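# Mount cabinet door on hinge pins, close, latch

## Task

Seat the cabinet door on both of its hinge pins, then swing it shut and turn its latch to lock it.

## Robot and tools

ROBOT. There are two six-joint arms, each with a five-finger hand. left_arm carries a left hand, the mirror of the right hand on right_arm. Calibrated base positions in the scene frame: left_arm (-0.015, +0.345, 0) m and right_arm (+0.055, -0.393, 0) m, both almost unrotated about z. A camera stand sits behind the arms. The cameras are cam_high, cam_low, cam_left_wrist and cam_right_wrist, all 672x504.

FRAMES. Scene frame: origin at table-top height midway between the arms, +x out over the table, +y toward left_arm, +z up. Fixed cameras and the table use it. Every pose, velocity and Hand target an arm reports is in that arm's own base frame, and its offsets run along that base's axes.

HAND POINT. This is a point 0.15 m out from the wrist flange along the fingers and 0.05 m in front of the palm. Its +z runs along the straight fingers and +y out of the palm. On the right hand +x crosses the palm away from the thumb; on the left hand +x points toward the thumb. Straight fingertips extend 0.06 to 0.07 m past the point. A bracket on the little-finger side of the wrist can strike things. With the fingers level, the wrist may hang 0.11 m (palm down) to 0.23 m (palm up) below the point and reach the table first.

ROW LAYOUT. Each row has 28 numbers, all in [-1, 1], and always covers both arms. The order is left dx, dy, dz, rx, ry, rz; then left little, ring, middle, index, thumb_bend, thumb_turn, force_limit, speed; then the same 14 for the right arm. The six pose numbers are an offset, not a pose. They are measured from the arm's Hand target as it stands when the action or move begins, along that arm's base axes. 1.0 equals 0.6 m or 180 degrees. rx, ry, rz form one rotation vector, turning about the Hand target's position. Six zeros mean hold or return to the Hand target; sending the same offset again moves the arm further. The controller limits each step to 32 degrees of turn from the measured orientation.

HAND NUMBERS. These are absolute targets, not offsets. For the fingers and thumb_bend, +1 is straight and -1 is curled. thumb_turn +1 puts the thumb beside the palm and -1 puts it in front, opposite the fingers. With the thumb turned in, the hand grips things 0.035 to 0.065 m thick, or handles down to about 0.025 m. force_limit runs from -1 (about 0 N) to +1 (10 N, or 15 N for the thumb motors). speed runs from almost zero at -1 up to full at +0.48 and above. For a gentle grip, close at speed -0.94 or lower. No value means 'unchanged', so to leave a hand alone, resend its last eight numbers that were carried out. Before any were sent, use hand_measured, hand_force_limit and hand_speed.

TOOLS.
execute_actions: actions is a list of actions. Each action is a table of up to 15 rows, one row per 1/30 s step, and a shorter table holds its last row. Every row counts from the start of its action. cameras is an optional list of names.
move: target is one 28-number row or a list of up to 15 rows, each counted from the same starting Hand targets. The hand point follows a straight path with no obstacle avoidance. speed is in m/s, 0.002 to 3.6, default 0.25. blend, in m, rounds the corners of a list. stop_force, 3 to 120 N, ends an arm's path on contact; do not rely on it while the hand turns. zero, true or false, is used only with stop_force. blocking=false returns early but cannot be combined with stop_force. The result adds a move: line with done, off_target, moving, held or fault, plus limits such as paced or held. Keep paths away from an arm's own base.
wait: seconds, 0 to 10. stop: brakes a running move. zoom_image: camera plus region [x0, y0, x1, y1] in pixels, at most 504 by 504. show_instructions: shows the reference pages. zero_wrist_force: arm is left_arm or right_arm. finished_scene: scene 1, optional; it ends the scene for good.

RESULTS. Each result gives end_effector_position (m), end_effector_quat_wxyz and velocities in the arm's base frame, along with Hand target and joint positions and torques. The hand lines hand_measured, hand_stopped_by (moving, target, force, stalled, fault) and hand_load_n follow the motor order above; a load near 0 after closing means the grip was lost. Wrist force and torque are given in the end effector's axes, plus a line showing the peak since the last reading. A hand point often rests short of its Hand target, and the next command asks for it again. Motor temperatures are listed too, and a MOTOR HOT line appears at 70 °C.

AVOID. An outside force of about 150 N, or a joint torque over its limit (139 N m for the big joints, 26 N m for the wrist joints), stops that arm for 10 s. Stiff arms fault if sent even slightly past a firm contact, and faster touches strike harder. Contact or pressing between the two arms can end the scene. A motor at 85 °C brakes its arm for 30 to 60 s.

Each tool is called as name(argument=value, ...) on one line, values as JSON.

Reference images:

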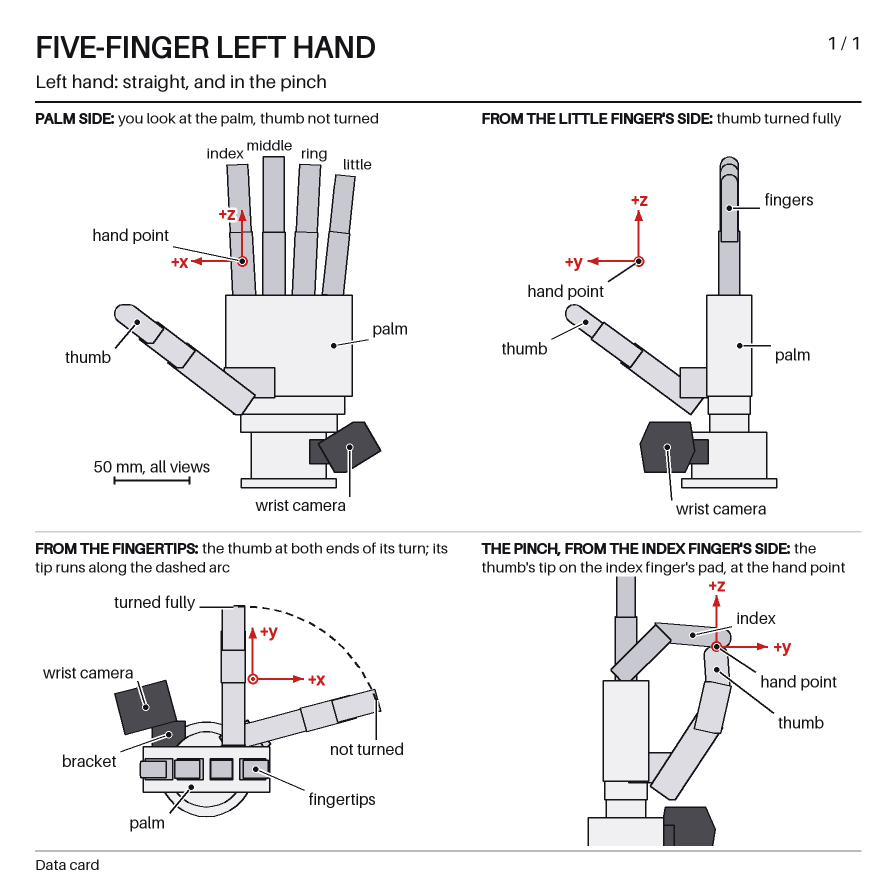

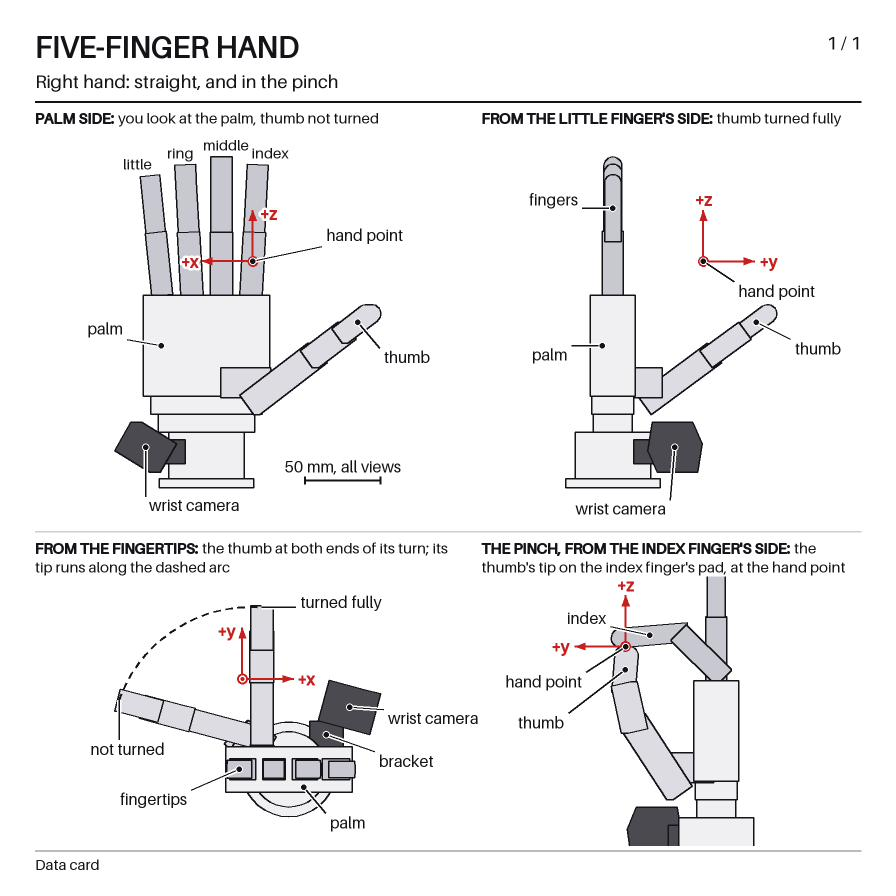

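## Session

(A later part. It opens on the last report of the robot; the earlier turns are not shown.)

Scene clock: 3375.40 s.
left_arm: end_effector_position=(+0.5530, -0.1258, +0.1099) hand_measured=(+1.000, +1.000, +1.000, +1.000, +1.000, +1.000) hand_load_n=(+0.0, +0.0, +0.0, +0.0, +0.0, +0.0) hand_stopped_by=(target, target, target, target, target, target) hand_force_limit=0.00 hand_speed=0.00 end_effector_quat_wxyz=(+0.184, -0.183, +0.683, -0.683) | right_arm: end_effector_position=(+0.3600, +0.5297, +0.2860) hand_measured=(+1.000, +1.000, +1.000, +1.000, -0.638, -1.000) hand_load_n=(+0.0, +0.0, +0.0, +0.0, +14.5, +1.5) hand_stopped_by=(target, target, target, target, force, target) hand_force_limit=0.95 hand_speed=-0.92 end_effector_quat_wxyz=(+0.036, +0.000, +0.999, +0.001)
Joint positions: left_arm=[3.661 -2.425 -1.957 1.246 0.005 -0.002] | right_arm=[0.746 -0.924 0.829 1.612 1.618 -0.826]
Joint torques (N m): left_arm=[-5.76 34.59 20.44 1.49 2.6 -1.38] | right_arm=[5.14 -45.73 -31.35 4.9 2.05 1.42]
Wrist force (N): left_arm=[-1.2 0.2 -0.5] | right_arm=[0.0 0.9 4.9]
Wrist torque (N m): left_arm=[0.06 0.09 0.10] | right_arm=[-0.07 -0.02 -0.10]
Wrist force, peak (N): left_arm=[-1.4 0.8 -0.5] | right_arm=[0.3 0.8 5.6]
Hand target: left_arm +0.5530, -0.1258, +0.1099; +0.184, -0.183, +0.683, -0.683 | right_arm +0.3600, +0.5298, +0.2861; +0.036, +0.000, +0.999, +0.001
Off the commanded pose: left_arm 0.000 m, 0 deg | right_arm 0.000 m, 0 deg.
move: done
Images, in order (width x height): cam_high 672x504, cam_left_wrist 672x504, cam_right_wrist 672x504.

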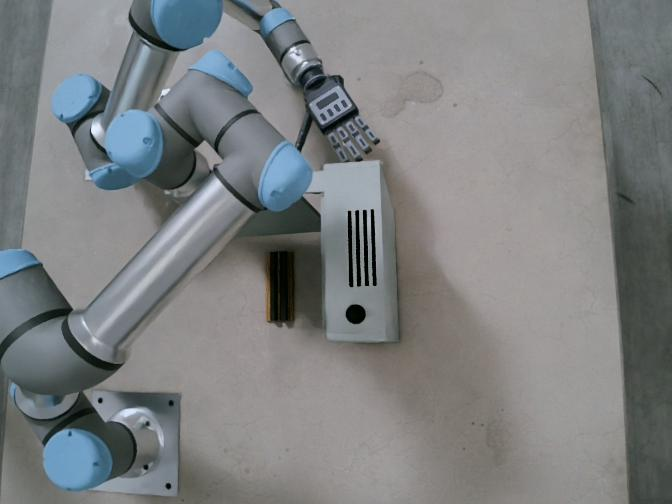

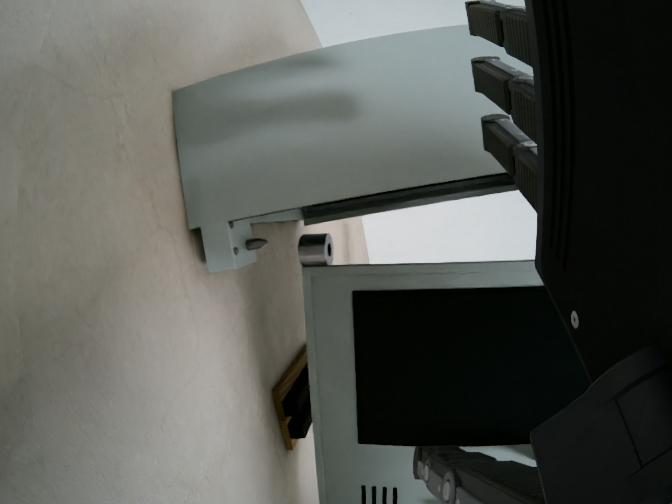

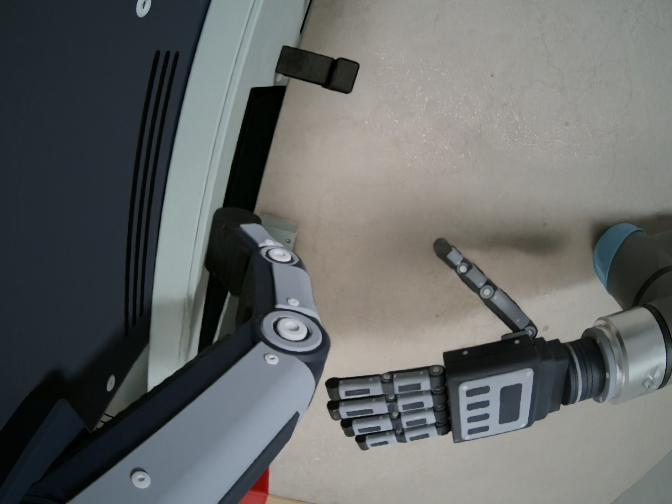

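move(target=[0,0.0333,0.25,0,0,0,1,1,1,1,1,1,0,0,0,0,0,0,0,0,1,1,1,1,-1,-1,0.95,-0.92], speed=0.1, cameras=["cam_left_wrist"])

zoom_image(camera="cam_left_wrist", region=[240, 160, 480, 340])

Scene clock: 3386.40 s.
left_arm: end_effector_position=(+0.5531, -0.1059, +0.2599) hand_measured=(+1.000, +1.000, +1.000, +1.000, +1.000, +1.000) hand_load_n=(+0.0, +0.0, +0.0, +0.0, +0.0, +0.0) hand_stopped_by=(target, target, target, target, target, target) hand_force_limit=0.00 hand_speed=0.00 end_effector_quat_wxyz=(+0.184, -0.183, +0.684, -0.681) | right_arm: end_effector_position=(+0.3600, +0.5298, +0.2861) hand_measured=(+1.000, +1.000, +1.000, +1.000, -0.638, -1.000) hand_load_n=(+0.0, +0.0, +0.5, +0.0, +14.5, +1.0) hand_stopped_by=(target, target, target, target, force, target) hand_force_limit=0.95 hand_speed=-0.92 end_effector_quat_wxyz=(+0.036, +0.000, +0.999, +0.001)
Joint positions: left_arm=[3.698 -2.109 -1.925 1.012 -0.032 -0.117] | right_arm=[0.746 -0.923 0.828 1.613 1.618 -0.826]
Joint torques (N m): left_arm=[6.4 43.85 0.39 -3.5 -2.6 1.77] | right_arm=[5.34 -45.59 -29.31 4.7 2.15 1.41]
Wrist force (N): left_arm=[-0.6 0.8 -0.1] | right_arm=[0.1 0.8 4.8]
Wrist torque (N m): left_arm=[0.14 0.02 -0.16] | right_arm=[-0.07 -0.03 -0.10]
Wrist force, peak (N): left_arm=[-1.3 1.1 -0.5] | right_arm=[0.0 0.6 5.6]
Hand target: left_arm +0.5530, -0.1058, +0.2599; +0.184, -0.183, +0.683, -0.683 | right_arm +0.3600, +0.5298, +0.2861; +0.036, +0.000, +0.999, +0.001
Off the commanded pose: left_arm 0.000 m, 0 deg | right_arm 0.000 m, 0 deg.
move: done
Images, in order (width x height): cam_left_wrist 672x504.

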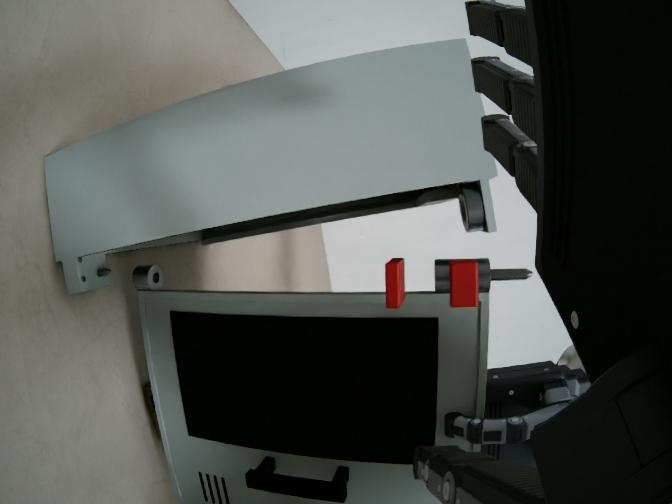

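Scaled by 2.100 from the camera's 672x504 image, which has a finer 960x720 frame.

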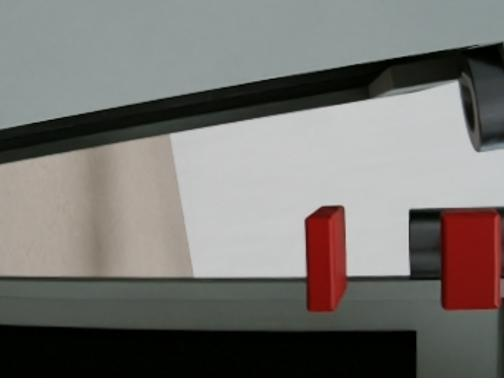

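zoom_image(camera="cam_left_wrist", region=[370, 160, 550, 320])

Scaled by 2.800 from the camera's 672x504 image, which has a finer 960x720 frame.

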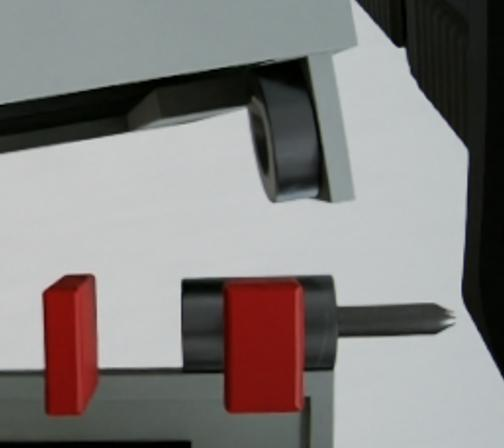

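move(target=[0,0,0,0,0,0,1,1,1,1,1,1,0,0,0.0398,0.0225,-0.0028,0,0.0167,0,1,1,1,1,-1,-1,0.95,-0.92], speed=0.04, cameras=["cam_left_wrist"])

zoom_image(camera="cam_left_wrist", region=[370, 160, 550, 320])

zoom_image(camera="cam_left_wrist", region=[30, 200, 210, 340])

Scene clock: 3432.87 s.
left_arm: end_effector_position=(+0.5531, -0.1059, +0.2599) hand_measured=(+1.000, +1.000, +1.000, +1.000, +1.000, +1.000) hand_load_n=(+0.0, +0.0, +0.0, +0.0, +0.0, -0.5) hand_stopped_by=(target, target, target, target, target, target) hand_force_limit=0.00 hand_speed=0.00 end_effector_quat_wxyz=(+0.184, -0.183, +0.684, -0.681) | right_arm: end_effector_position=(+0.3838, +0.5433, +0.2844) hand_measured=(+1.000, +1.000, +1.000, +1.000, -0.638, -1.000) hand_load_n=(+0.0, +0.0, +0.0, +0.0, +14.5, +1.5) hand_stopped_by=(target, target, target, target, force, target) hand_force_limit=0.95 hand_speed=-0.92 end_effector_quat_wxyz=(+0.009, +0.000, +1.000, +0.001)
Joint positions: left_arm=[3.698 -2.109 -1.925 1.012 -0.032 -0.117] | right_arm=[0.72 -0.81 0.643 1.723 1.582 -0.851]
Joint torques (N m): left_arm=[5.98 44 0.22 -3.37 -2.61 1.7] | right_arm=[-8.95 -51.08 -27.16 5.01 -2.52 -1.45]
Wrist force (N): left_arm=[-0.5 0.6 0.2] | right_arm=[0.2 0.8 5.2]
Wrist torque (N m): left_arm=[0.10 0.02 -0.15] | right_arm=[-0.12 -0.14 0.07]
Wrist force, peak (N): left_arm=[-1.2 0.6 0.3] | right_arm=[0.1 1.1 5.5]
Hand target: left_arm +0.5531, -0.1059, +0.2599; +0.184, -0.183, +0.684, -0.681 | right_arm +0.3839, +0.5433, +0.2844; +0.009, +0.000, +1.000, +0.001
Off the commanded pose: left_arm 0.000 m, 0 deg | right_arm 0.000 m, 0 deg.
move: done
Images, in order (width x height): cam_left_wrist 672x504.

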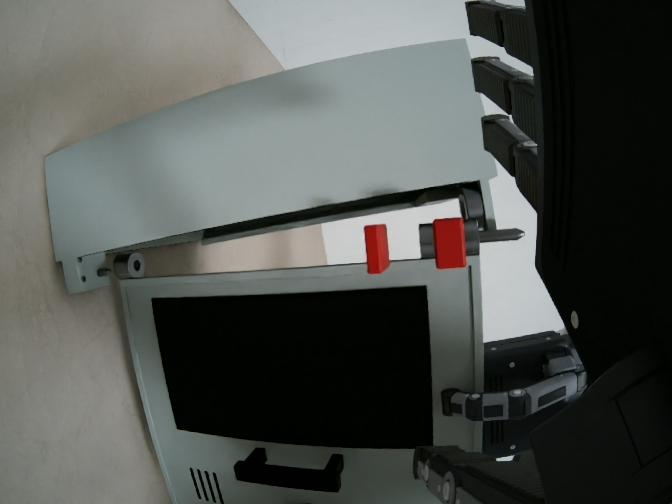

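Scaled by 2.800 from the camera's 672x504 image, which has a finer 960x720 frame.

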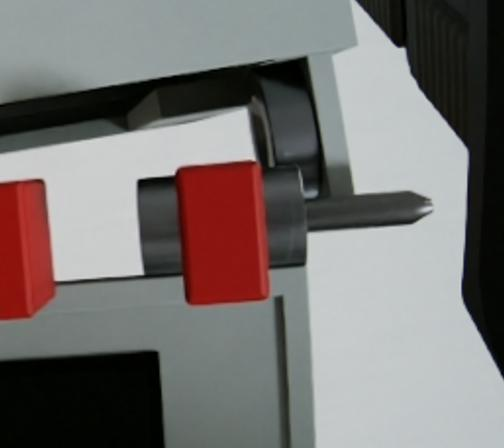

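Scaled by 2.800 from the camera's 672x504 image, which has a finer 960x720 frame.

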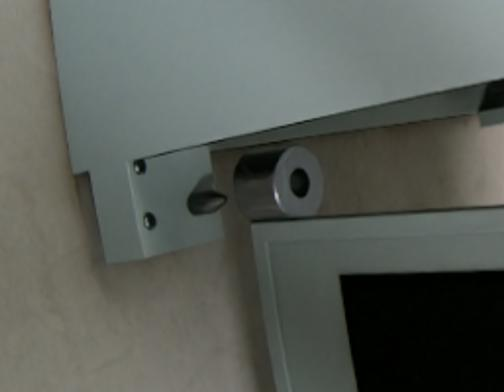

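move(target=[0,-0.0333,-0.25,0,0,0,1,1,1,1,1,1,0,0,0,0,0,0,0,0,1,1,1,1,-1,-1,0.95,-0.92], speed=0.1, cameras=["cam_left_wrist"])

zoom_image(camera="cam_left_wrist", region=[180, 180, 340, 310])

move(target=[-0.1667,0,0,0,0,0,1,1,1,1,1,1,0,0,0,0,0,0,0,0,1,1,1,1,-1,-1,0.95,-0.92], speed=0.08, cameras=["cam_left_wrist"])

zoom_image(camera="cam_left_wrist", region=[160, 60, 320, 190])

Scene clock: 3456.60 s.
left_arm: end_effector_position=(+0.5531, -0.1258, +0.1099) hand_measured=(+1.000, +1.000, +1.000, +1.000, +1.000, +1.000) hand_load_n=(+0.0, +0.0, +0.0, +0.0, +0.0, +0.0) hand_stopped_by=(target, target, target, target, target, target) hand_force_limit=0.00 hand_speed=0.00 end_effector_quat_wxyz=(+0.184, -0.183, +0.683, -0.683) | right_arm: end_effector_position=(+0.3839, +0.5433, +0.2844) hand_measured=(+1.000, +1.000, +1.000, +1.000, -0.638, -1.000) hand_load_n=(+0.0, +0.0, +0.0, +0.0, +14.5, +1.0) hand_stopped_by=(target, target, target, target, force, target) hand_force_limit=0.95 hand_speed=-0.92 end_effector_quat_wxyz=(+0.009, +0.000, +1.000, +0.001)
Joint positions: left_arm=[3.661 -2.421 -1.973 1.205 0.006 0.05] | right_arm=[0.72 -0.809 0.642 1.723 1.582 -0.851]
Joint torques (N m): left_arm=[-6.19 33.89 -5.97 -3.31 2.57 1.79] | right_arm=[-4.56 -49.49 -28.3 4.79 -1.11 -0.93]
Wrist force (N): left_arm=[-0.7 0.7 -0.2] | right_arm=[0.1 1.0 5.1]
Wrist torque (N m): left_arm=[0.10 0.03 -0.09] | right_arm=[-0.08 -0.13 0.07]
Wrist force, peak (N): left_arm=[-0.8 1.3 -0.7] | right_arm=[0.0 1.0 5.5]
Hand target: left_arm +0.5531, -0.1258, +0.1099; +0.184, -0.183, +0.684, -0.681 | right_arm +0.3839, +0.5433, +0.2844; +0.009, +0.000, +1.000, +0.001
Off the commanded pose: left_arm 0.000 m, 0 deg | right_arm 0.000 m, 0 deg.
move: done
Images, in order (width x height): cam_left_wrist 672x504.

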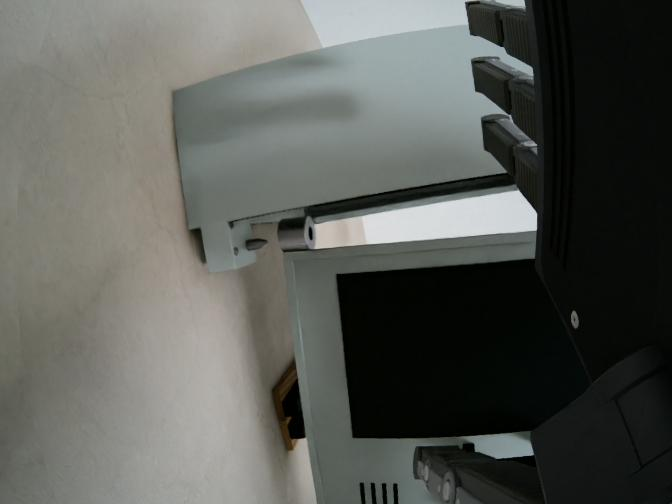

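Scaled by 3.150 from the camera's 672x504 image, which has a finer 960x720 frame.

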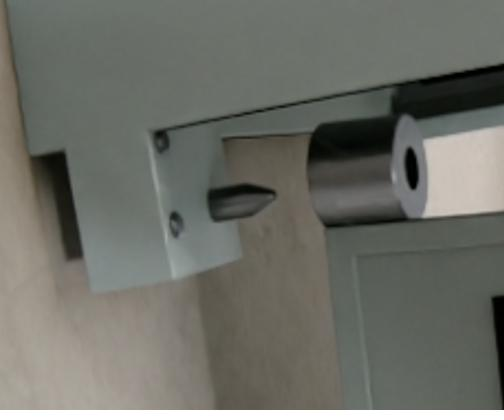

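Scene clock: 3458.70 s.
left_arm: end_effector_position=(+0.4531, -0.1259, +0.1099) hand_measured=(+1.000, +1.000, +1.000, +1.000, +1.000, +1.000) hand_load_n=(+0.0, +0.0, +0.0, +0.0, +0.0, +0.0) hand_stopped_by=(target, target, target, target, target, target) hand_force_limit=0.00 hand_speed=0.00 end_effector_quat_wxyz=(+0.184, -0.183, +0.684, -0.681) | right_arm: end_effector_position=(+0.3839, +0.5433, +0.2844) hand_measured=(+1.000, +1.000, +1.000, +1.000, -0.638, -1.000) hand_load_n=(+0.0, +0.0, +0.0, +0.0, +14.0, +1.0) hand_stopped_by=(target, target, target, target, force, target) hand_force_limit=0.95 hand_speed=-0.92 end_effector_quat_wxyz=(+0.009, +0.000, +1.000, +0.001)
Joint positions: left_arm=[3.801 -2.363 -2.235 1.482 -0.134 -0.023] | right_arm=[0.72 -0.809 0.642 1.723 1.582 -0.851]
Joint torques (N m): left_arm=[6.7 41.67 15.8 2.02 -2.72 -1.37] | right_arm=[-1.13 -50 -28.43 4.8 0.27 -0.29]
Wrist force (N): left_arm=[-0.7 0.3 -0.4] | right_arm=[0.4 0.8 5.0]
Wrist torque (N m): left_arm=[0.12 0.04 0.09] | right_arm=[-0.11 -0.16 0.08]
Wrist force, peak (N): left_arm=[-1.3 0.7 -0.4] | right_arm=[0.2 0.9 5.4]
Hand target: left_arm +0.4530, -0.1258, +0.1099; +0.184, -0.183, +0.684, -0.681 | right_arm +0.3839, +0.5433, +0.2844; +0.009, +0.000, +1.000, +0.001
Off the commanded pose: left_arm 0.000 m, 0 deg | right_arm 0.000 m, 0 deg.
move: done
Images, in order (width x height): cam_left_wrist 672x504.

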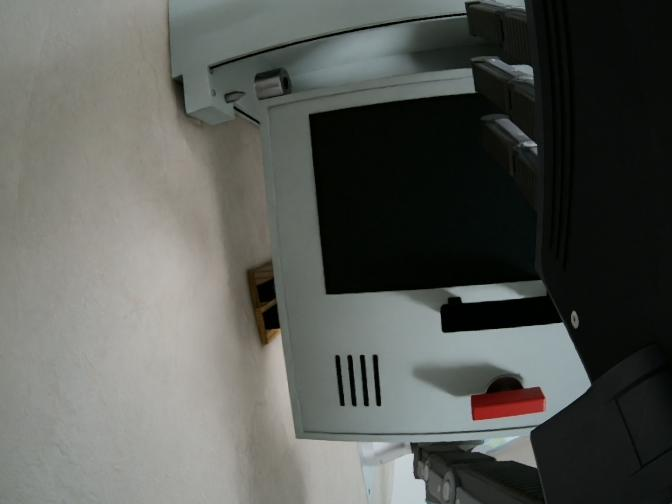

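Scaled by 3.150 from the camera's 672x504 image, which has a finer 960x720 frame.

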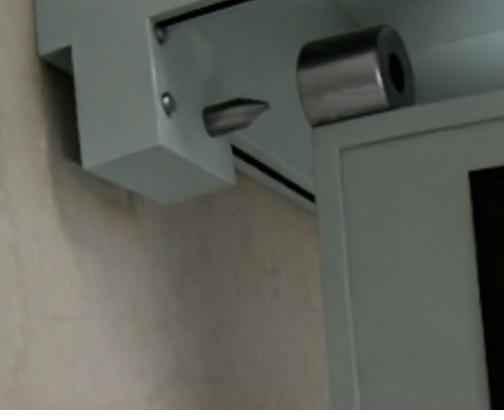

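move(target=[0,0,0,0,0,0,1,1,1,1,1,1,0,0,-0.0018,0,-0.02,0,0,0,1,1,1,1,-1,-1,0.95,-0.92], speed=0.01, stop_force=5, cameras=["cam_left_wrist"])

zoom_image(camera="cam_left_wrist", region=[160, 60, 320, 190])

Scene clock: 3485.50 s.
left_arm: end_effector_position=(+0.4530, -0.1258, +0.1099) hand_measured=(+1.000, +1.000, +1.000, +1.000, +1.000, +1.000) hand_load_n=(+0.0, +0.0, +0.0, +0.0, +0.0, +0.0) hand_stopped_by=(target, target, target, target, target, target) hand_force_limit=0.00 hand_speed=0.00 end_effector_quat_wxyz=(+0.184, -0.183, +0.684, -0.681) | right_arm: end_effector_position=(+0.3828, +0.5433, +0.2724) hand_measured=(+1.000, +1.000, +1.000, +1.000, -0.638, -1.000) hand_load_n=(+0.0, +0.0, +0.0, +0.0, +14.5, +1.0) hand_stopped_by=(target, target, target, target, force, target) hand_force_limit=0.95 hand_speed=-0.92 end_effector_quat_wxyz=(+0.009, +0.000, +1.000, +0.001)
Joint positions: left_arm=[3.801 -2.363 -2.235 1.482 -0.134 -0.024] | right_arm=[0.721 -0.819 0.689 1.685 1.582 -0.85]
Joint torques (N m): left_arm=[5.95 41.87 15.71 2.18 -2.85 -1.43] | right_arm=[6.08 -64.75 -13.82 1.64 0.51 1.46]
Wrist force (N): left_arm=[-0.8 0.2 -0.5] | right_arm=[0.4 0.5 5.0]
Wrist torque (N m): left_arm=[0.11 0.05 0.08] | right_arm=[-0.13 -0.17 -0.09]
Wrist force, peak (N): left_arm=[-1.2 0.3 -0.7] | right_arm=[0.2 0.9 5.6]
Hand target: left_arm +0.4530, -0.1258, +0.1099; +0.184, -0.183, +0.684, -0.681 | right_arm +0.3828, +0.5433, +0.2724; +0.009, +0.000, +1.000, +0.001
Off the commanded pose: left_arm 0.000 m, 0 deg | right_arm 0.000 m, 0 deg.
move: done
Images, in order (width x height): cam_left_wrist 672x504.

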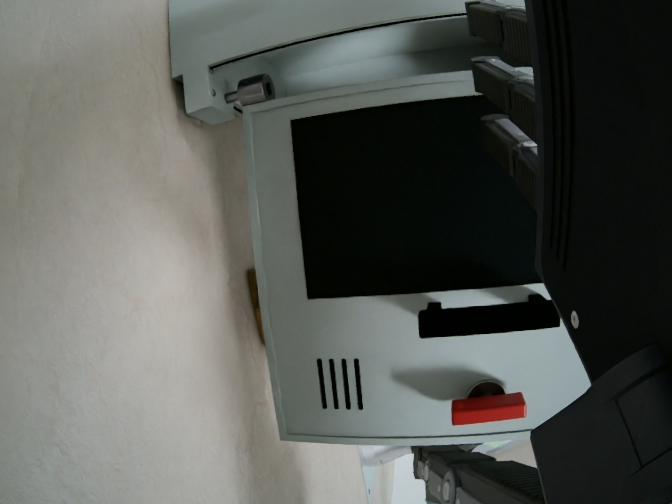

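Scaled by 3.150 from the camera's 672x504 image, which has a finer 960x720 frame.

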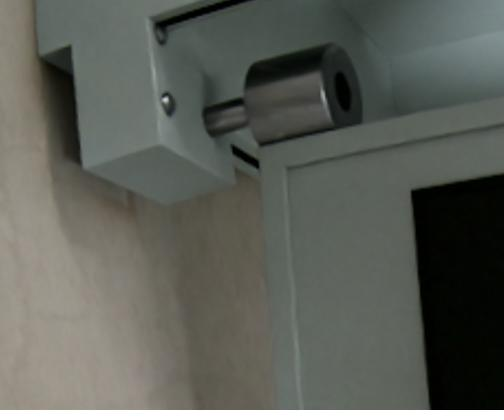

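move(target=[0,0,0,0,0,0,1,1,1,1,1,1,0,0,0,0,-0.0133,0,0,0,1,1,1,1,-1,-1,0.95,-0.92], speed=0.01, stop_force=5, cameras=["cam_left_wrist"])

zoom_image(camera="cam_left_wrist", region=[160, 60, 320, 190])

Scene clock: 3493.83 s.
left_arm: end_effector_position=(+0.4530, -0.1258, +0.1099) hand_measured=(+1.000, +1.000, +1.000, +1.000, +1.000, +1.000) hand_load_n=(+0.0, +0.0, +0.0, +0.0, +0.0, +0.0) hand_stopped_by=(target, target, target, target, target, target) hand_force_limit=0.00 hand_speed=0.00 end_effector_quat_wxyz=(+0.184, -0.183, +0.684, -0.681) | right_arm: end_effector_position=(+0.3828, +0.5433, +0.2644) hand_measured=(+1.000, +1.000, +1.000, +1.000, -0.638, -1.000) hand_load_n=(+0.0, +0.0, +0.0, +0.0, +15.0, +1.0) hand_stopped_by=(target, target, target, target, force, target) hand_force_limit=0.95 hand_speed=-0.92 end_effector_quat_wxyz=(+0.009, +0.000, +1.000, +0.001)
Joint positions: left_arm=[3.801 -2.363 -2.235 1.482 -0.134 -0.024] | right_arm=[0.721 -0.822 0.716 1.662 1.582 -0.85]
Joint torques (N m): left_arm=[6.44 41.54 15.78 2.21 -2.89 -1.4] | right_arm=[1.37 -64.08 -13.58 1.52 -1.5 0.94]
Wrist force (N): left_arm=[-0.7 0.1 -0.4] | right_arm=[1.2 1.4 4.3]
Wrist torque (N m): left_arm=[0.08 0.04 0.09] | right_arm=[-0.21 -0.06 -0.10]
Wrist force, peak (N): left_arm=[-1.2 0.1 -0.5] | right_arm=[0.4 0.9 5.5]
Hand target: left_arm +0.4530, -0.1258, +0.1099; +0.184, -0.183, +0.684, -0.681 | right_arm +0.3828, +0.5433, +0.2644; +0.009, +0.000, +1.000, +0.001
Off the commanded pose: left_arm 0.000 m, 0 deg | right_arm 0.000 m, 0 deg.
move: done
Images, in order (width x height): cam_left_wrist 672x504.

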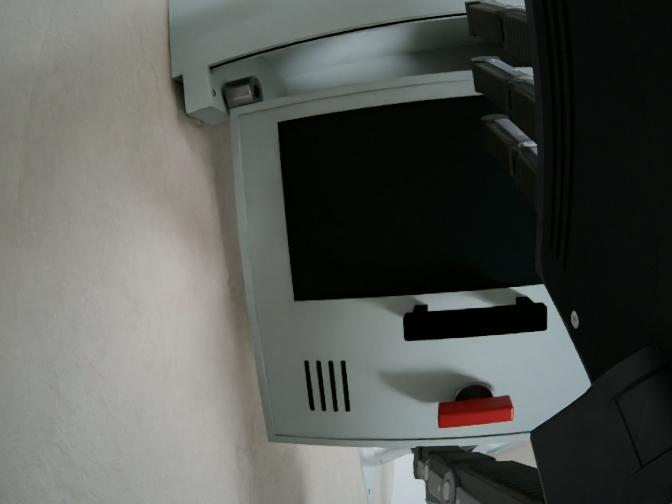

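Scaled by 3.150 from the camera's 672x504 image, which has a finer 960x720 frame.

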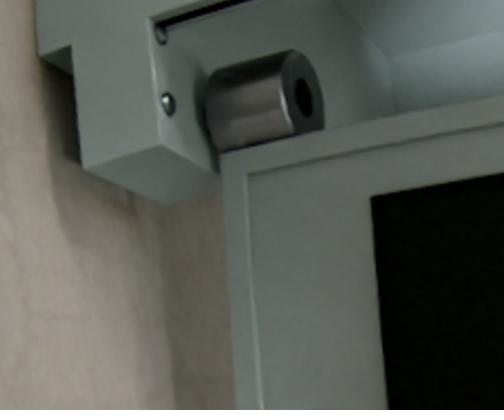

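move(target=[0,0,0,0,0,0,1,1,1,1,1,1,0,0,0,0,-0.01,0,0,0,1,1,1,1,-1,-1,0.95,-0.92], speed=0.006, stop_force=4, cameras=["cam_left_wrist", "cam_high"])

zoom_image(camera="cam_left_wrist", region=[160, 60, 320, 190])

Scene clock: 3500.13 s.
left_arm: end_effector_position=(+0.4530, -0.1258, +0.1099) hand_measured=(+1.000, +1.000, +1.000, +1.000, +1.000, +1.000) hand_load_n=(-0.5, +0.0, +0.0, -0.5, +0.0, +0.0) hand_stopped_by=(target, target, target, target, target, target) hand_force_limit=0.00 hand_speed=0.00 end_effector_quat_wxyz=(+0.184, -0.183, +0.684, -0.681) | right_arm: end_effector_position=(+0.3828, +0.5433, +0.2619) hand_measured=(+1.000, +1.000, +1.000, +1.000, -0.638, -1.000) hand_load_n=(+0.0, +0.0, +0.0, +0.0, +15.0, +1.0) hand_stopped_by=(target, target, target, target, force, target) hand_force_limit=0.95 hand_speed=-0.92 end_effector_quat_wxyz=(+0.009, +0.000, +1.000, +0.001)
Joint positions: left_arm=[3.801 -2.363 -2.235 1.482 -0.134 -0.024] | right_arm=[0.721 -0.823 0.724 1.655 1.582 -0.85]
Joint torques (N m): left_arm=[6.02 42.34 15.34 2.22 -2.75 -1.43] | right_arm=[-5.63 -48.79 -27.68 4.9 -1.22 -0.81]
Wrist force (N): left_arm=[-0.7 0.1 -0.2] | right_arm=[1.2 1.7 4.0]
Wrist torque (N m): left_arm=[0.08 0.03 0.08] | right_arm=[-0.20 -0.17 -0.10]
Wrist force, peak (N): left_arm=[-1.3 0.4 -0.5] | right_arm=[0.3 1.5 5.2]
Hand target: left_arm +0.4530, -0.1258, +0.1099; +0.184, -0.183, +0.684, -0.681 | right_arm +0.3828, +0.5433, +0.2619; +0.009, +0.000, +1.000, +0.001 (not the last commanded pose)
Off the commanded pose: left_arm 0.000 m, 0 deg | right_arm 0.003 m, 0 deg.
move: contact (right_arm)
Images, in order (width x height): cam_high 672x504, cam_left_wrist 672x504.

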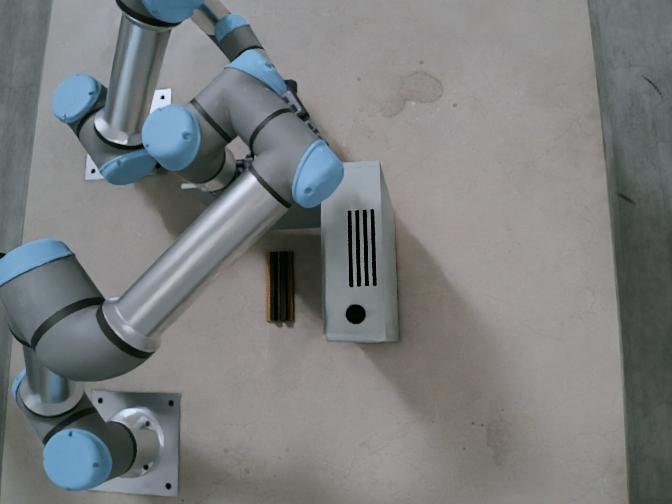

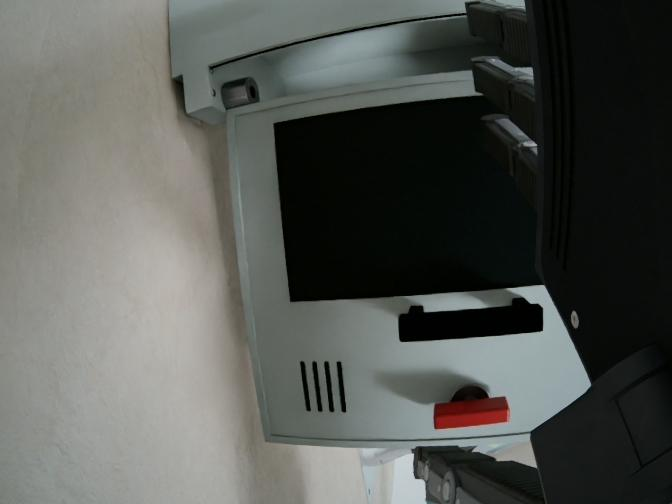

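Scaled by 3.150 from the camera's 672x504 image, which has a finer 960x720 frame.

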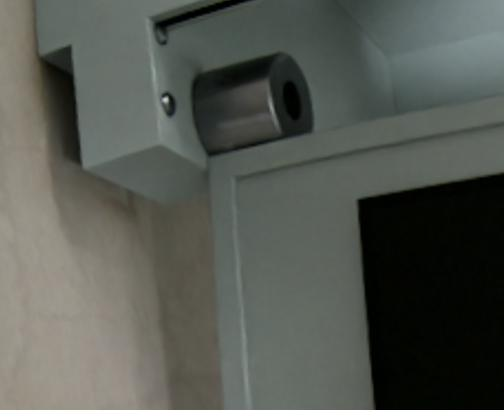

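move(target=[0.1667,0.0333,0.25,0,0,0,1,1,1,1,1,1,0,0,0,0,0,0,0,0,1,1,1,1,-1,-1,0.95,-0.92], speed=0.1, cameras=["cam_left_wrist"])

zoom_image(camera="cam_left_wrist", region=[360, 150, 540, 310])

Scene clock: 3506.03 s.
left_arm: end_effector_position=(+0.5531, -0.1059, +0.2599) hand_measured=(+1.000, +1.000, +1.000, +1.000, +1.000, +1.000) hand_load_n=(+0.0, +0.0, +0.0, +0.0, +0.0, +0.0) hand_stopped_by=(target, target, target, target, target, target) hand_force_limit=0.00 hand_speed=0.00 end_effector_quat_wxyz=(+0.184, -0.183, +0.685, -0.681) | right_arm: end_effector_position=(+0.3828, +0.5433, +0.2619) hand_measured=(+1.000, +1.000, +1.000, +1.000, -0.638, -1.000) hand_load_n=(+0.0, +0.0, +0.0, +0.0, +15.0, +1.0) hand_stopped_by=(target, target, target, target, force, target) hand_force_limit=0.95 hand_speed=-0.92 end_effector_quat_wxyz=(+0.009, +0.000, +1.000, +0.001)
Joint positions: left_arm=[3.698 -2.112 -1.917 1.034 -0.032 -0.144] | right_arm=[0.721 -0.823 0.724 1.655 1.582 -0.85]
Joint torques (N m): left_arm=[-5.62 44.02 0.8 -3.49 2.89 1.77] | right_arm=[-6.01 -48.22 -27.44 3.95 -1.22 -0.83]
Wrist force (N): left_arm=[-0.6 0.7 0.0] | right_arm=[0.8 1.4 3.6]
Wrist torque (N m): left_arm=[0.13 0.02 -0.17] | right_arm=[-0.21 -0.07 -0.13]
Wrist force, peak (N): left_arm=[-0.9 1.1 0.3] | right_arm=[1.0 2.0 3.9]
Hand target: left_arm +0.5531, -0.1059, +0.2599; +0.184, -0.183, +0.684, -0.681 | right_arm +0.3828, +0.5433, +0.2619; +0.009, +0.000, +1.000, +0.001
Off the commanded pose: left_arm 0.000 m, 0 deg | right_arm 0.000 m, 0 deg.
move: done
Images, in order (width x height): cam_left_wrist 672x504.

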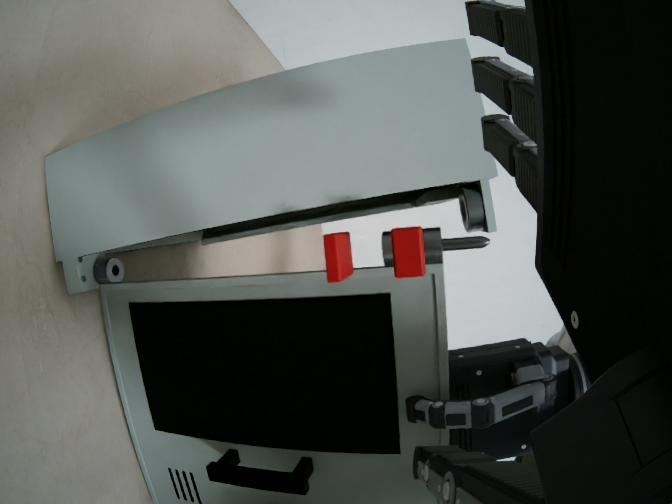

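Scaled by 2.800 from the camera's 672x504 image, which has a finer 960x720 frame.

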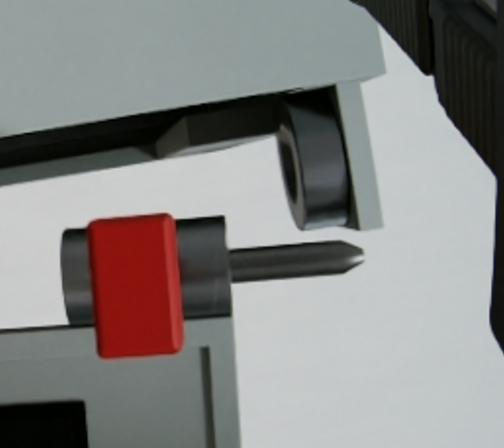

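move(target=[-0.0933,-0.06,0.0,0,0,0,1,1,1,1,1,-1,0,0,0,0,0,0,0,0,1,1,1,1,-1,-1,0.95,-0.92], speed=0.08, cameras=["cam_left_wrist", "cam_low"])

zoom_image(camera="cam_left_wrist", region=[360, 60, 580, 280])

Scene clock: 3563.67 s.
left_arm: end_effector_position=(+0.4971, -0.1419, +0.2599) hand_measured=(+1.000, +1.000, +1.000, +1.000, +1.000, -1.000) hand_load_n=(+0.0, +0.0, +0.0, +0.0, +0.0, +0.0) hand_stopped_by=(target, target, target, target, target, target) hand_force_limit=0.00 hand_speed=0.00 end_effector_quat_wxyz=(+0.184, -0.183, +0.684, -0.681) | right_arm: end_effector_position=(+0.3828, +0.5433, +0.2619) hand_measured=(+1.000, +1.000, +1.000, +1.000, -0.638, -1.000) hand_load_n=(+0.0, +0.0, +0.0, +0.0, +15.0, +1.0) hand_stopped_by=(target, target, target, target, force, target) hand_force_limit=0.95 hand_speed=-0.92 end_effector_quat_wxyz=(+0.009, +0.000, +1.000, +0.001)
Joint positions: left_arm=[3.696 -2.008 -2.11 1.114 -0.029 -0.134] | right_arm=[0.721 -0.823 0.724 1.655 1.582 -0.85]
Joint torques (N m): left_arm=[6.29 38.85 -0.56 -3.43 0.62 1.74] | right_arm=[-5.48 -47.84 -26.51 3.17 -1.44 -0.92]
Wrist force (N): left_arm=[-0.8 0.6 -0.2] | right_arm=[1.1 1.5 3.8]
Wrist torque (N m): left_arm=[0.13 0.05 -0.15] | right_arm=[-0.21 -0.12 -0.11]
Wrist force, peak (N): left_arm=[-0.9 1.1 -0.2] | right_arm=[1.4 1.5 3.8]
Hand target: left_arm +0.4971, -0.1419, +0.2599; +0.184, -0.183, +0.684, -0.681 | right_arm +0.3828, +0.5433, +0.2619; +0.009, +0.000, +1.000, +0.001
Off the commanded pose: left_arm 0.000 m, 0 deg | right_arm 0.000 m, 0 deg.
move: done
Images, in order (width x height): cam_low 672x504, cam_left_wrist 672x504.

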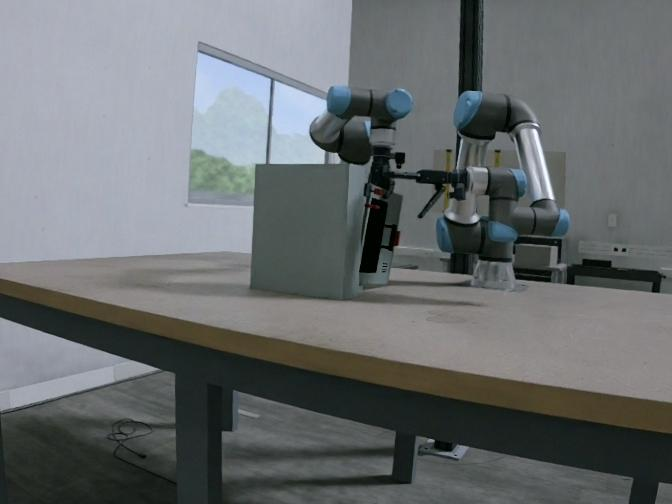

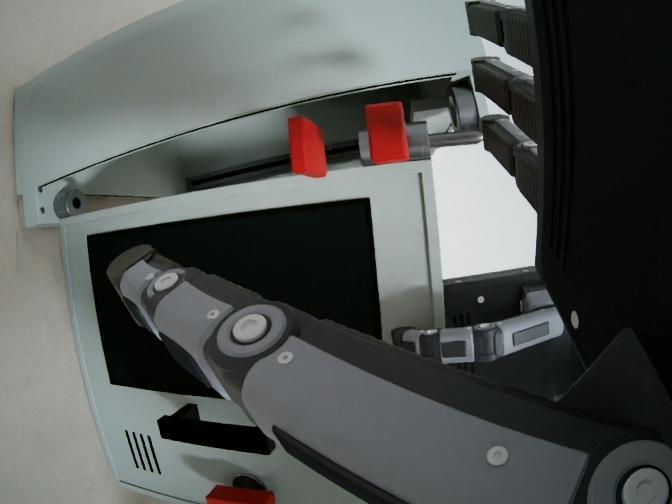

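Scaled by 2.291 from the camera's 672x504 image, which has a finer 960x720 frame.

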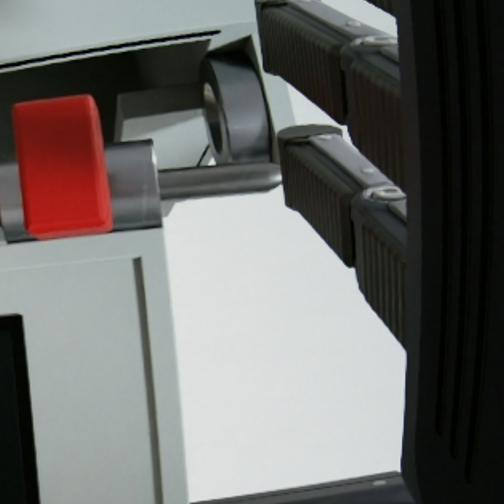

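move(target=[0,0,-0.0243,0,0,0,1,1,1,1,1,-1,0,0,0,0,0,0,0,0,1,1,1,1,-1,-1,0.95,-0.92], speed=0.05, cameras=[])

move(target=[0,-0.06,0,0,0,0,1,1,1,1,1,-1,0,0,0,0,0,0,0,0,1,1,1,1,-1,-1,0.95,-0.92], speed=0.02, stop_force=4, cameras=["cam_left_wrist"])

zoom_image(camera="cam_left_wrist", region=[360, 40, 560, 240])

Scene clock: 3573.53 s.
left_arm: end_effector_position=(+0.4971, -0.1419, +0.2454) hand_measured=(+1.000, +1.000, +1.000, +1.000, +1.000, -1.000) hand_load_n=(+0.0, +0.0, +0.0, +0.0, +0.0, +0.0) hand_stopped_by=(target, target, target, target, target, target) hand_force_limit=0.00 hand_speed=0.00 end_effector_quat_wxyz=(+0.184, -0.183, +0.684, -0.681) | right_arm: end_effector_position=(+0.3828, +0.5433, +0.2619) hand_measured=(+1.000, +1.000, +1.000, +1.000, -0.638, -1.000) hand_load_n=(+0.0, +0.0, +0.0, +0.0, +15.0, +1.5) hand_stopped_by=(target, target, target, target, force, target) hand_force_limit=0.95 hand_speed=-0.92 end_effector_quat_wxyz=(+0.009, +0.000, +1.000, +0.001)
Joint positions: left_arm=[3.696 -2.04 -2.121 1.137 -0.03 -0.115] | right_arm=[0.721 -0.823 0.724 1.655 1.582 -0.85]
Joint torques (N m): left_arm=[6.03 24.63 -1.62 2.39 -2.61 1.62] | right_arm=[-6.1 -48.11 -26.54 2.73 -1.32 -0.79]
Wrist force (N): left_arm=[-0.9 0.6 0.1] | right_arm=[1.0 1.4 3.6]
Wrist torque (N m): left_arm=[0.11 0.10 -0.12] | right_arm=[-0.21 -0.09 -0.12]
Wrist force, peak (N): left_arm=[-1.1 0.8 0.2] | right_arm=[1.3 1.5 3.9]
Hand target: left_arm +0.4971, -0.1419, +0.2453; +0.184, -0.183, +0.684, -0.681 | right_arm +0.3828, +0.5433, +0.2619; +0.009, +0.000, +1.000, +0.001
Off the commanded pose: left_arm 0.000 m, 0 deg | right_arm 0.000 m, 0 deg.
move: done
No camera images: "cameras" was empty.

Scene clock: 3577.37 s.
left_arm: end_effector_position=(+0.4971, -0.1779, +0.2453) hand_measured=(+1.000, +1.000, +1.000, +1.000, +1.000, -1.000) hand_load_n=(+0.0, +0.0, +0.0, +0.0, +0.0, +0.0) hand_stopped_by=(target, target, target, target, target, target) hand_force_limit=0.00 hand_speed=0.00 end_effector_quat_wxyz=(+0.184, -0.183, +0.684, -0.682) | right_arm: end_effector_position=(+0.3828, +0.5433, +0.2619) hand_measured=(+1.000, +1.000, +1.000, +1.000, -0.638, -1.000) hand_load_n=(+0.0, +0.0, +0.0, +0.0, +15.0, +1.5) hand_stopped_by=(target, target, target, target, force, target) hand_force_limit=0.95 hand_speed=-0.92 end_effector_quat_wxyz=(+0.009, +0.000, +1.000, +0.001)
Joint positions: left_arm=[3.614 -2.006 -2.19 0.991 0.053 0.065] | right_arm=[0.721 -0.823 0.724 1.655 1.582 -0.85]
Joint torques (N m): left_arm=[-5.4 37.92 -2.04 -2.34 2.48 1.67] | right_arm=[-5.88 -47.74 -26.27 1.99 -1.34 -0.69]
Wrist force (N): left_arm=[-0.5 0.4 -0.2] | right_arm=[1.0 1.6 3.6]
Wrist torque (N m): left_arm=[0.09 0.01 -0.12] | right_arm=[-0.18 -0.11 -0.11]
Wrist force, peak (N): left_arm=[-0.9 1.1 0.3] | right_arm=[1.0 1.5 4.1]
Hand target: left_arm +0.4971, -0.1779, +0.2453; +0.184, -0.183, +0.684, -0.681 | right_arm +0.3828, +0.5433, +0.2619; +0.009, +0.000, +1.000, +0.001
Off the commanded pose: left_arm 0.000 m, 0 deg | right_arm 0.000 m, 0 deg.
move: done
Images, in order (width x height): cam_left_wrist 672x504.

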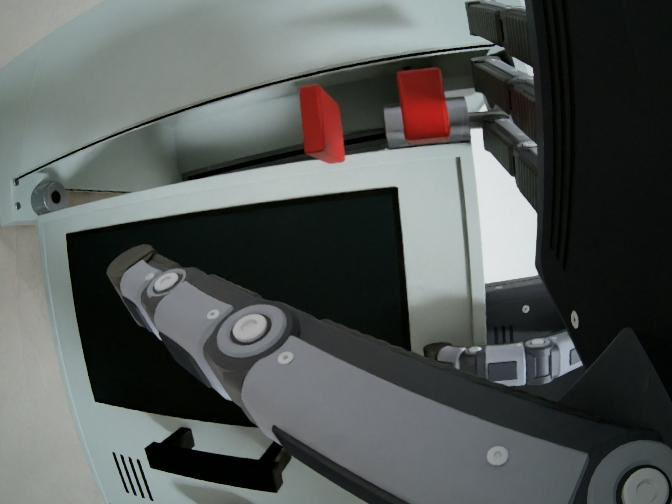

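Scaled by 2.520 from the camera's 672x504 image, which has a finer 960x720 frame.

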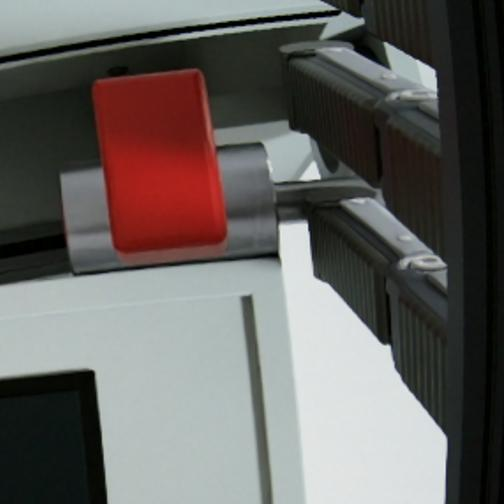

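move(target=[0,-0.005,-0.04,0,0,0,1,1,1,1,1,-1,0,0,0,0,0,0,0,0,1,1,1,1,-1,-1,0.95,-0.92], speed=0.015, stop_force=4, cameras=["cam_left_wrist"])

zoom_image(camera="cam_left_wrist", region=[360, 40, 560, 240])

Scene clock: 3596.23 s.
left_arm: end_effector_position=(+0.4971, -0.1785, +0.2404) hand_measured=(+1.000, +1.000, +1.000, +1.000, +1.000, -1.000) hand_load_n=(+0.0, +0.0, +0.0, +0.5, +0.0, +0.0) hand_stopped_by=(target, target, target, target, target, target) hand_force_limit=0.00 hand_speed=0.00 end_effector_quat_wxyz=(+0.184, -0.183, +0.684, -0.681) | right_arm: end_effector_position=(+0.3828, +0.5433, +0.2619) hand_measured=(+1.000, +1.000, +1.000, +1.000, -0.638, -1.000) hand_load_n=(+0.0, +0.0, +0.0, +0.0, +15.0, +1.5) hand_stopped_by=(target, target, target, target, force, target) hand_force_limit=0.95 hand_speed=-0.92 end_effector_quat_wxyz=(+0.009, +0.000, +1.000, +0.001)
Joint positions: left_arm=[3.613 -2.017 -2.193 1 0.054 0.07] | right_arm=[0.721 -0.823 0.724 1.655 1.582 -0.85]
Joint torques (N m): left_arm=[5.21 35.99 22.12 -2.7 -2.77 1.68] | right_arm=[-6.36 -49.76 -25.75 1.98 -1.26 -0.8]
Wrist force (N): left_arm=[-1.3 -4.6 -1.4] | right_arm=[1.3 0.7 3.9]
Wrist torque (N m): left_arm=[0.27 0.02 -0.08] | right_arm=[-0.23 -0.13 -0.06]
Wrist force, peak (N): left_arm=[-1.2 -14.6 -2.4] | right_arm=[1.7 0.4 4.4]
Hand target: left_arm +0.4971, -0.1785, +0.2404; +0.184, -0.183, +0.684, -0.681 (not the last commanded pose) | right_arm +0.3828, +0.5433, +0.2619; +0.009, +0.000, +1.000, +0.001
Off the commanded pose: left_arm 0.019 m, 0 deg | right_arm 0.000 m, 0 deg.
move: contact (left_arm)
Images, in order (width x height): cam_left_wrist 672x504.

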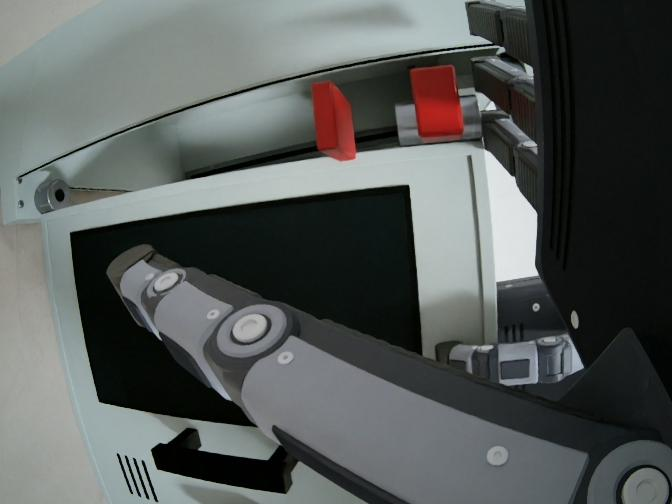

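Scaled by 2.520 from the camera's 672x504 image, which has a finer 960x720 frame.

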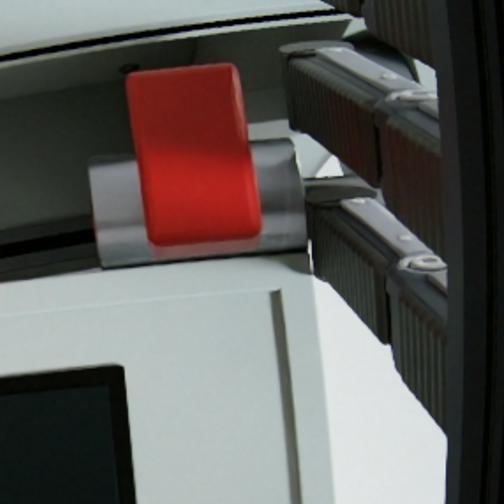

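move(target=[0,0,-0.02,0,0,0,1,1,1,1,1,-1,0,0,0,0,0,0,0,0,1,1,1,1,-1,-1,0.95,-0.92], speed=0.01, stop_force=25, cameras=["cam_left_wrist"])

zoom_image(camera="cam_left_wrist", region=[360, 40, 560, 240])

Scene clock: 3614.77 s.
left_arm: end_effector_position=(+0.4971, -0.1785, +0.2393) hand_measured=(+1.000, +1.000, +1.000, +1.000, +1.000, -1.000) hand_load_n=(+0.0, +0.0, +0.0, +3.0, +0.0, +0.0) hand_stopped_by=(target, target, target, target, target, target) hand_force_limit=0.00 hand_speed=0.00 end_effector_quat_wxyz=(+0.184, -0.183, +0.684, -0.681) | right_arm: end_effector_position=(+0.3828, +0.5433, +0.2619) hand_measured=(+1.000, +1.000, +1.000, +1.000, -0.638, -1.000) hand_load_n=(+0.0, +0.0, +0.0, +0.0, +15.0, +1.5) hand_stopped_by=(target, target, target, target, force, target) hand_force_limit=0.95 hand_speed=-0.92 end_effector_quat_wxyz=(+0.009, +0.000, +1.000, +0.001)
Joint positions: left_arm=[3.613 -2.02 -2.193 1.002 0.054 0.072] | right_arm=[0.721 -0.823 0.724 1.655 1.582 -0.85]
Joint torques (N m): left_arm=[3.36 28.59 18.38 -2.52 -1.94 0.8] | right_arm=[-5.79 -54.75 -25.25 2.07 -1.36 -0.72]
Wrist force (N): left_arm=[-1.3 -29.2 -4.1] | right_arm=[1.2 -0.1 4.8]
Wrist torque (N m): left_arm=[1.17 0.01 0.03] | right_arm=[-0.30 -0.14 -0.02]
Wrist force, peak (N): left_arm=[-1.0 -35.7 -5.1] | right_arm=[1.8 -0.3 5.1]
Hand target: left_arm +0.4971, -0.1785, +0.2393; +0.184, -0.183, +0.684, -0.681 (not the last commanded pose) | right_arm +0.3828, +0.5433, +0.2619; +0.009, +0.000, +1.000, +0.001
Off the commanded pose: left_arm 0.011 m, 0 deg | right_arm 0.000 m, 0 deg.
move: contact (left_arm)
Images, in order (width x height): cam_left_wrist 672x504.

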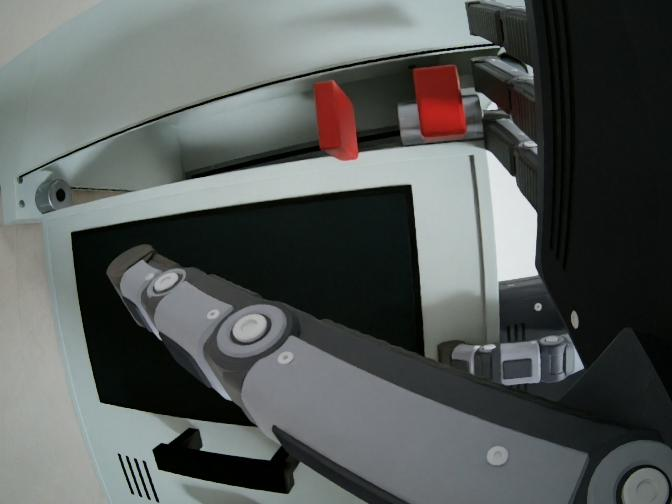

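Scaled by 2.520 from the camera's 672x504 image, which has a finer 960x720 frame.

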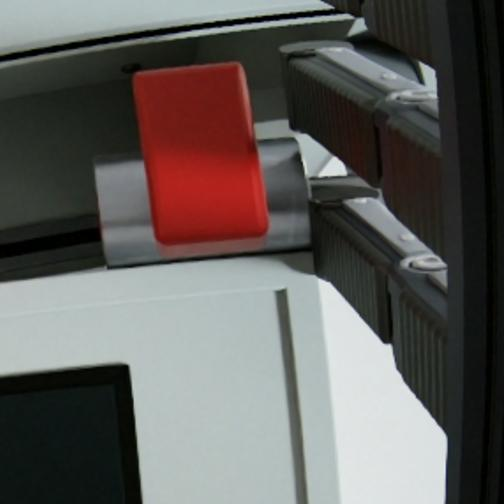

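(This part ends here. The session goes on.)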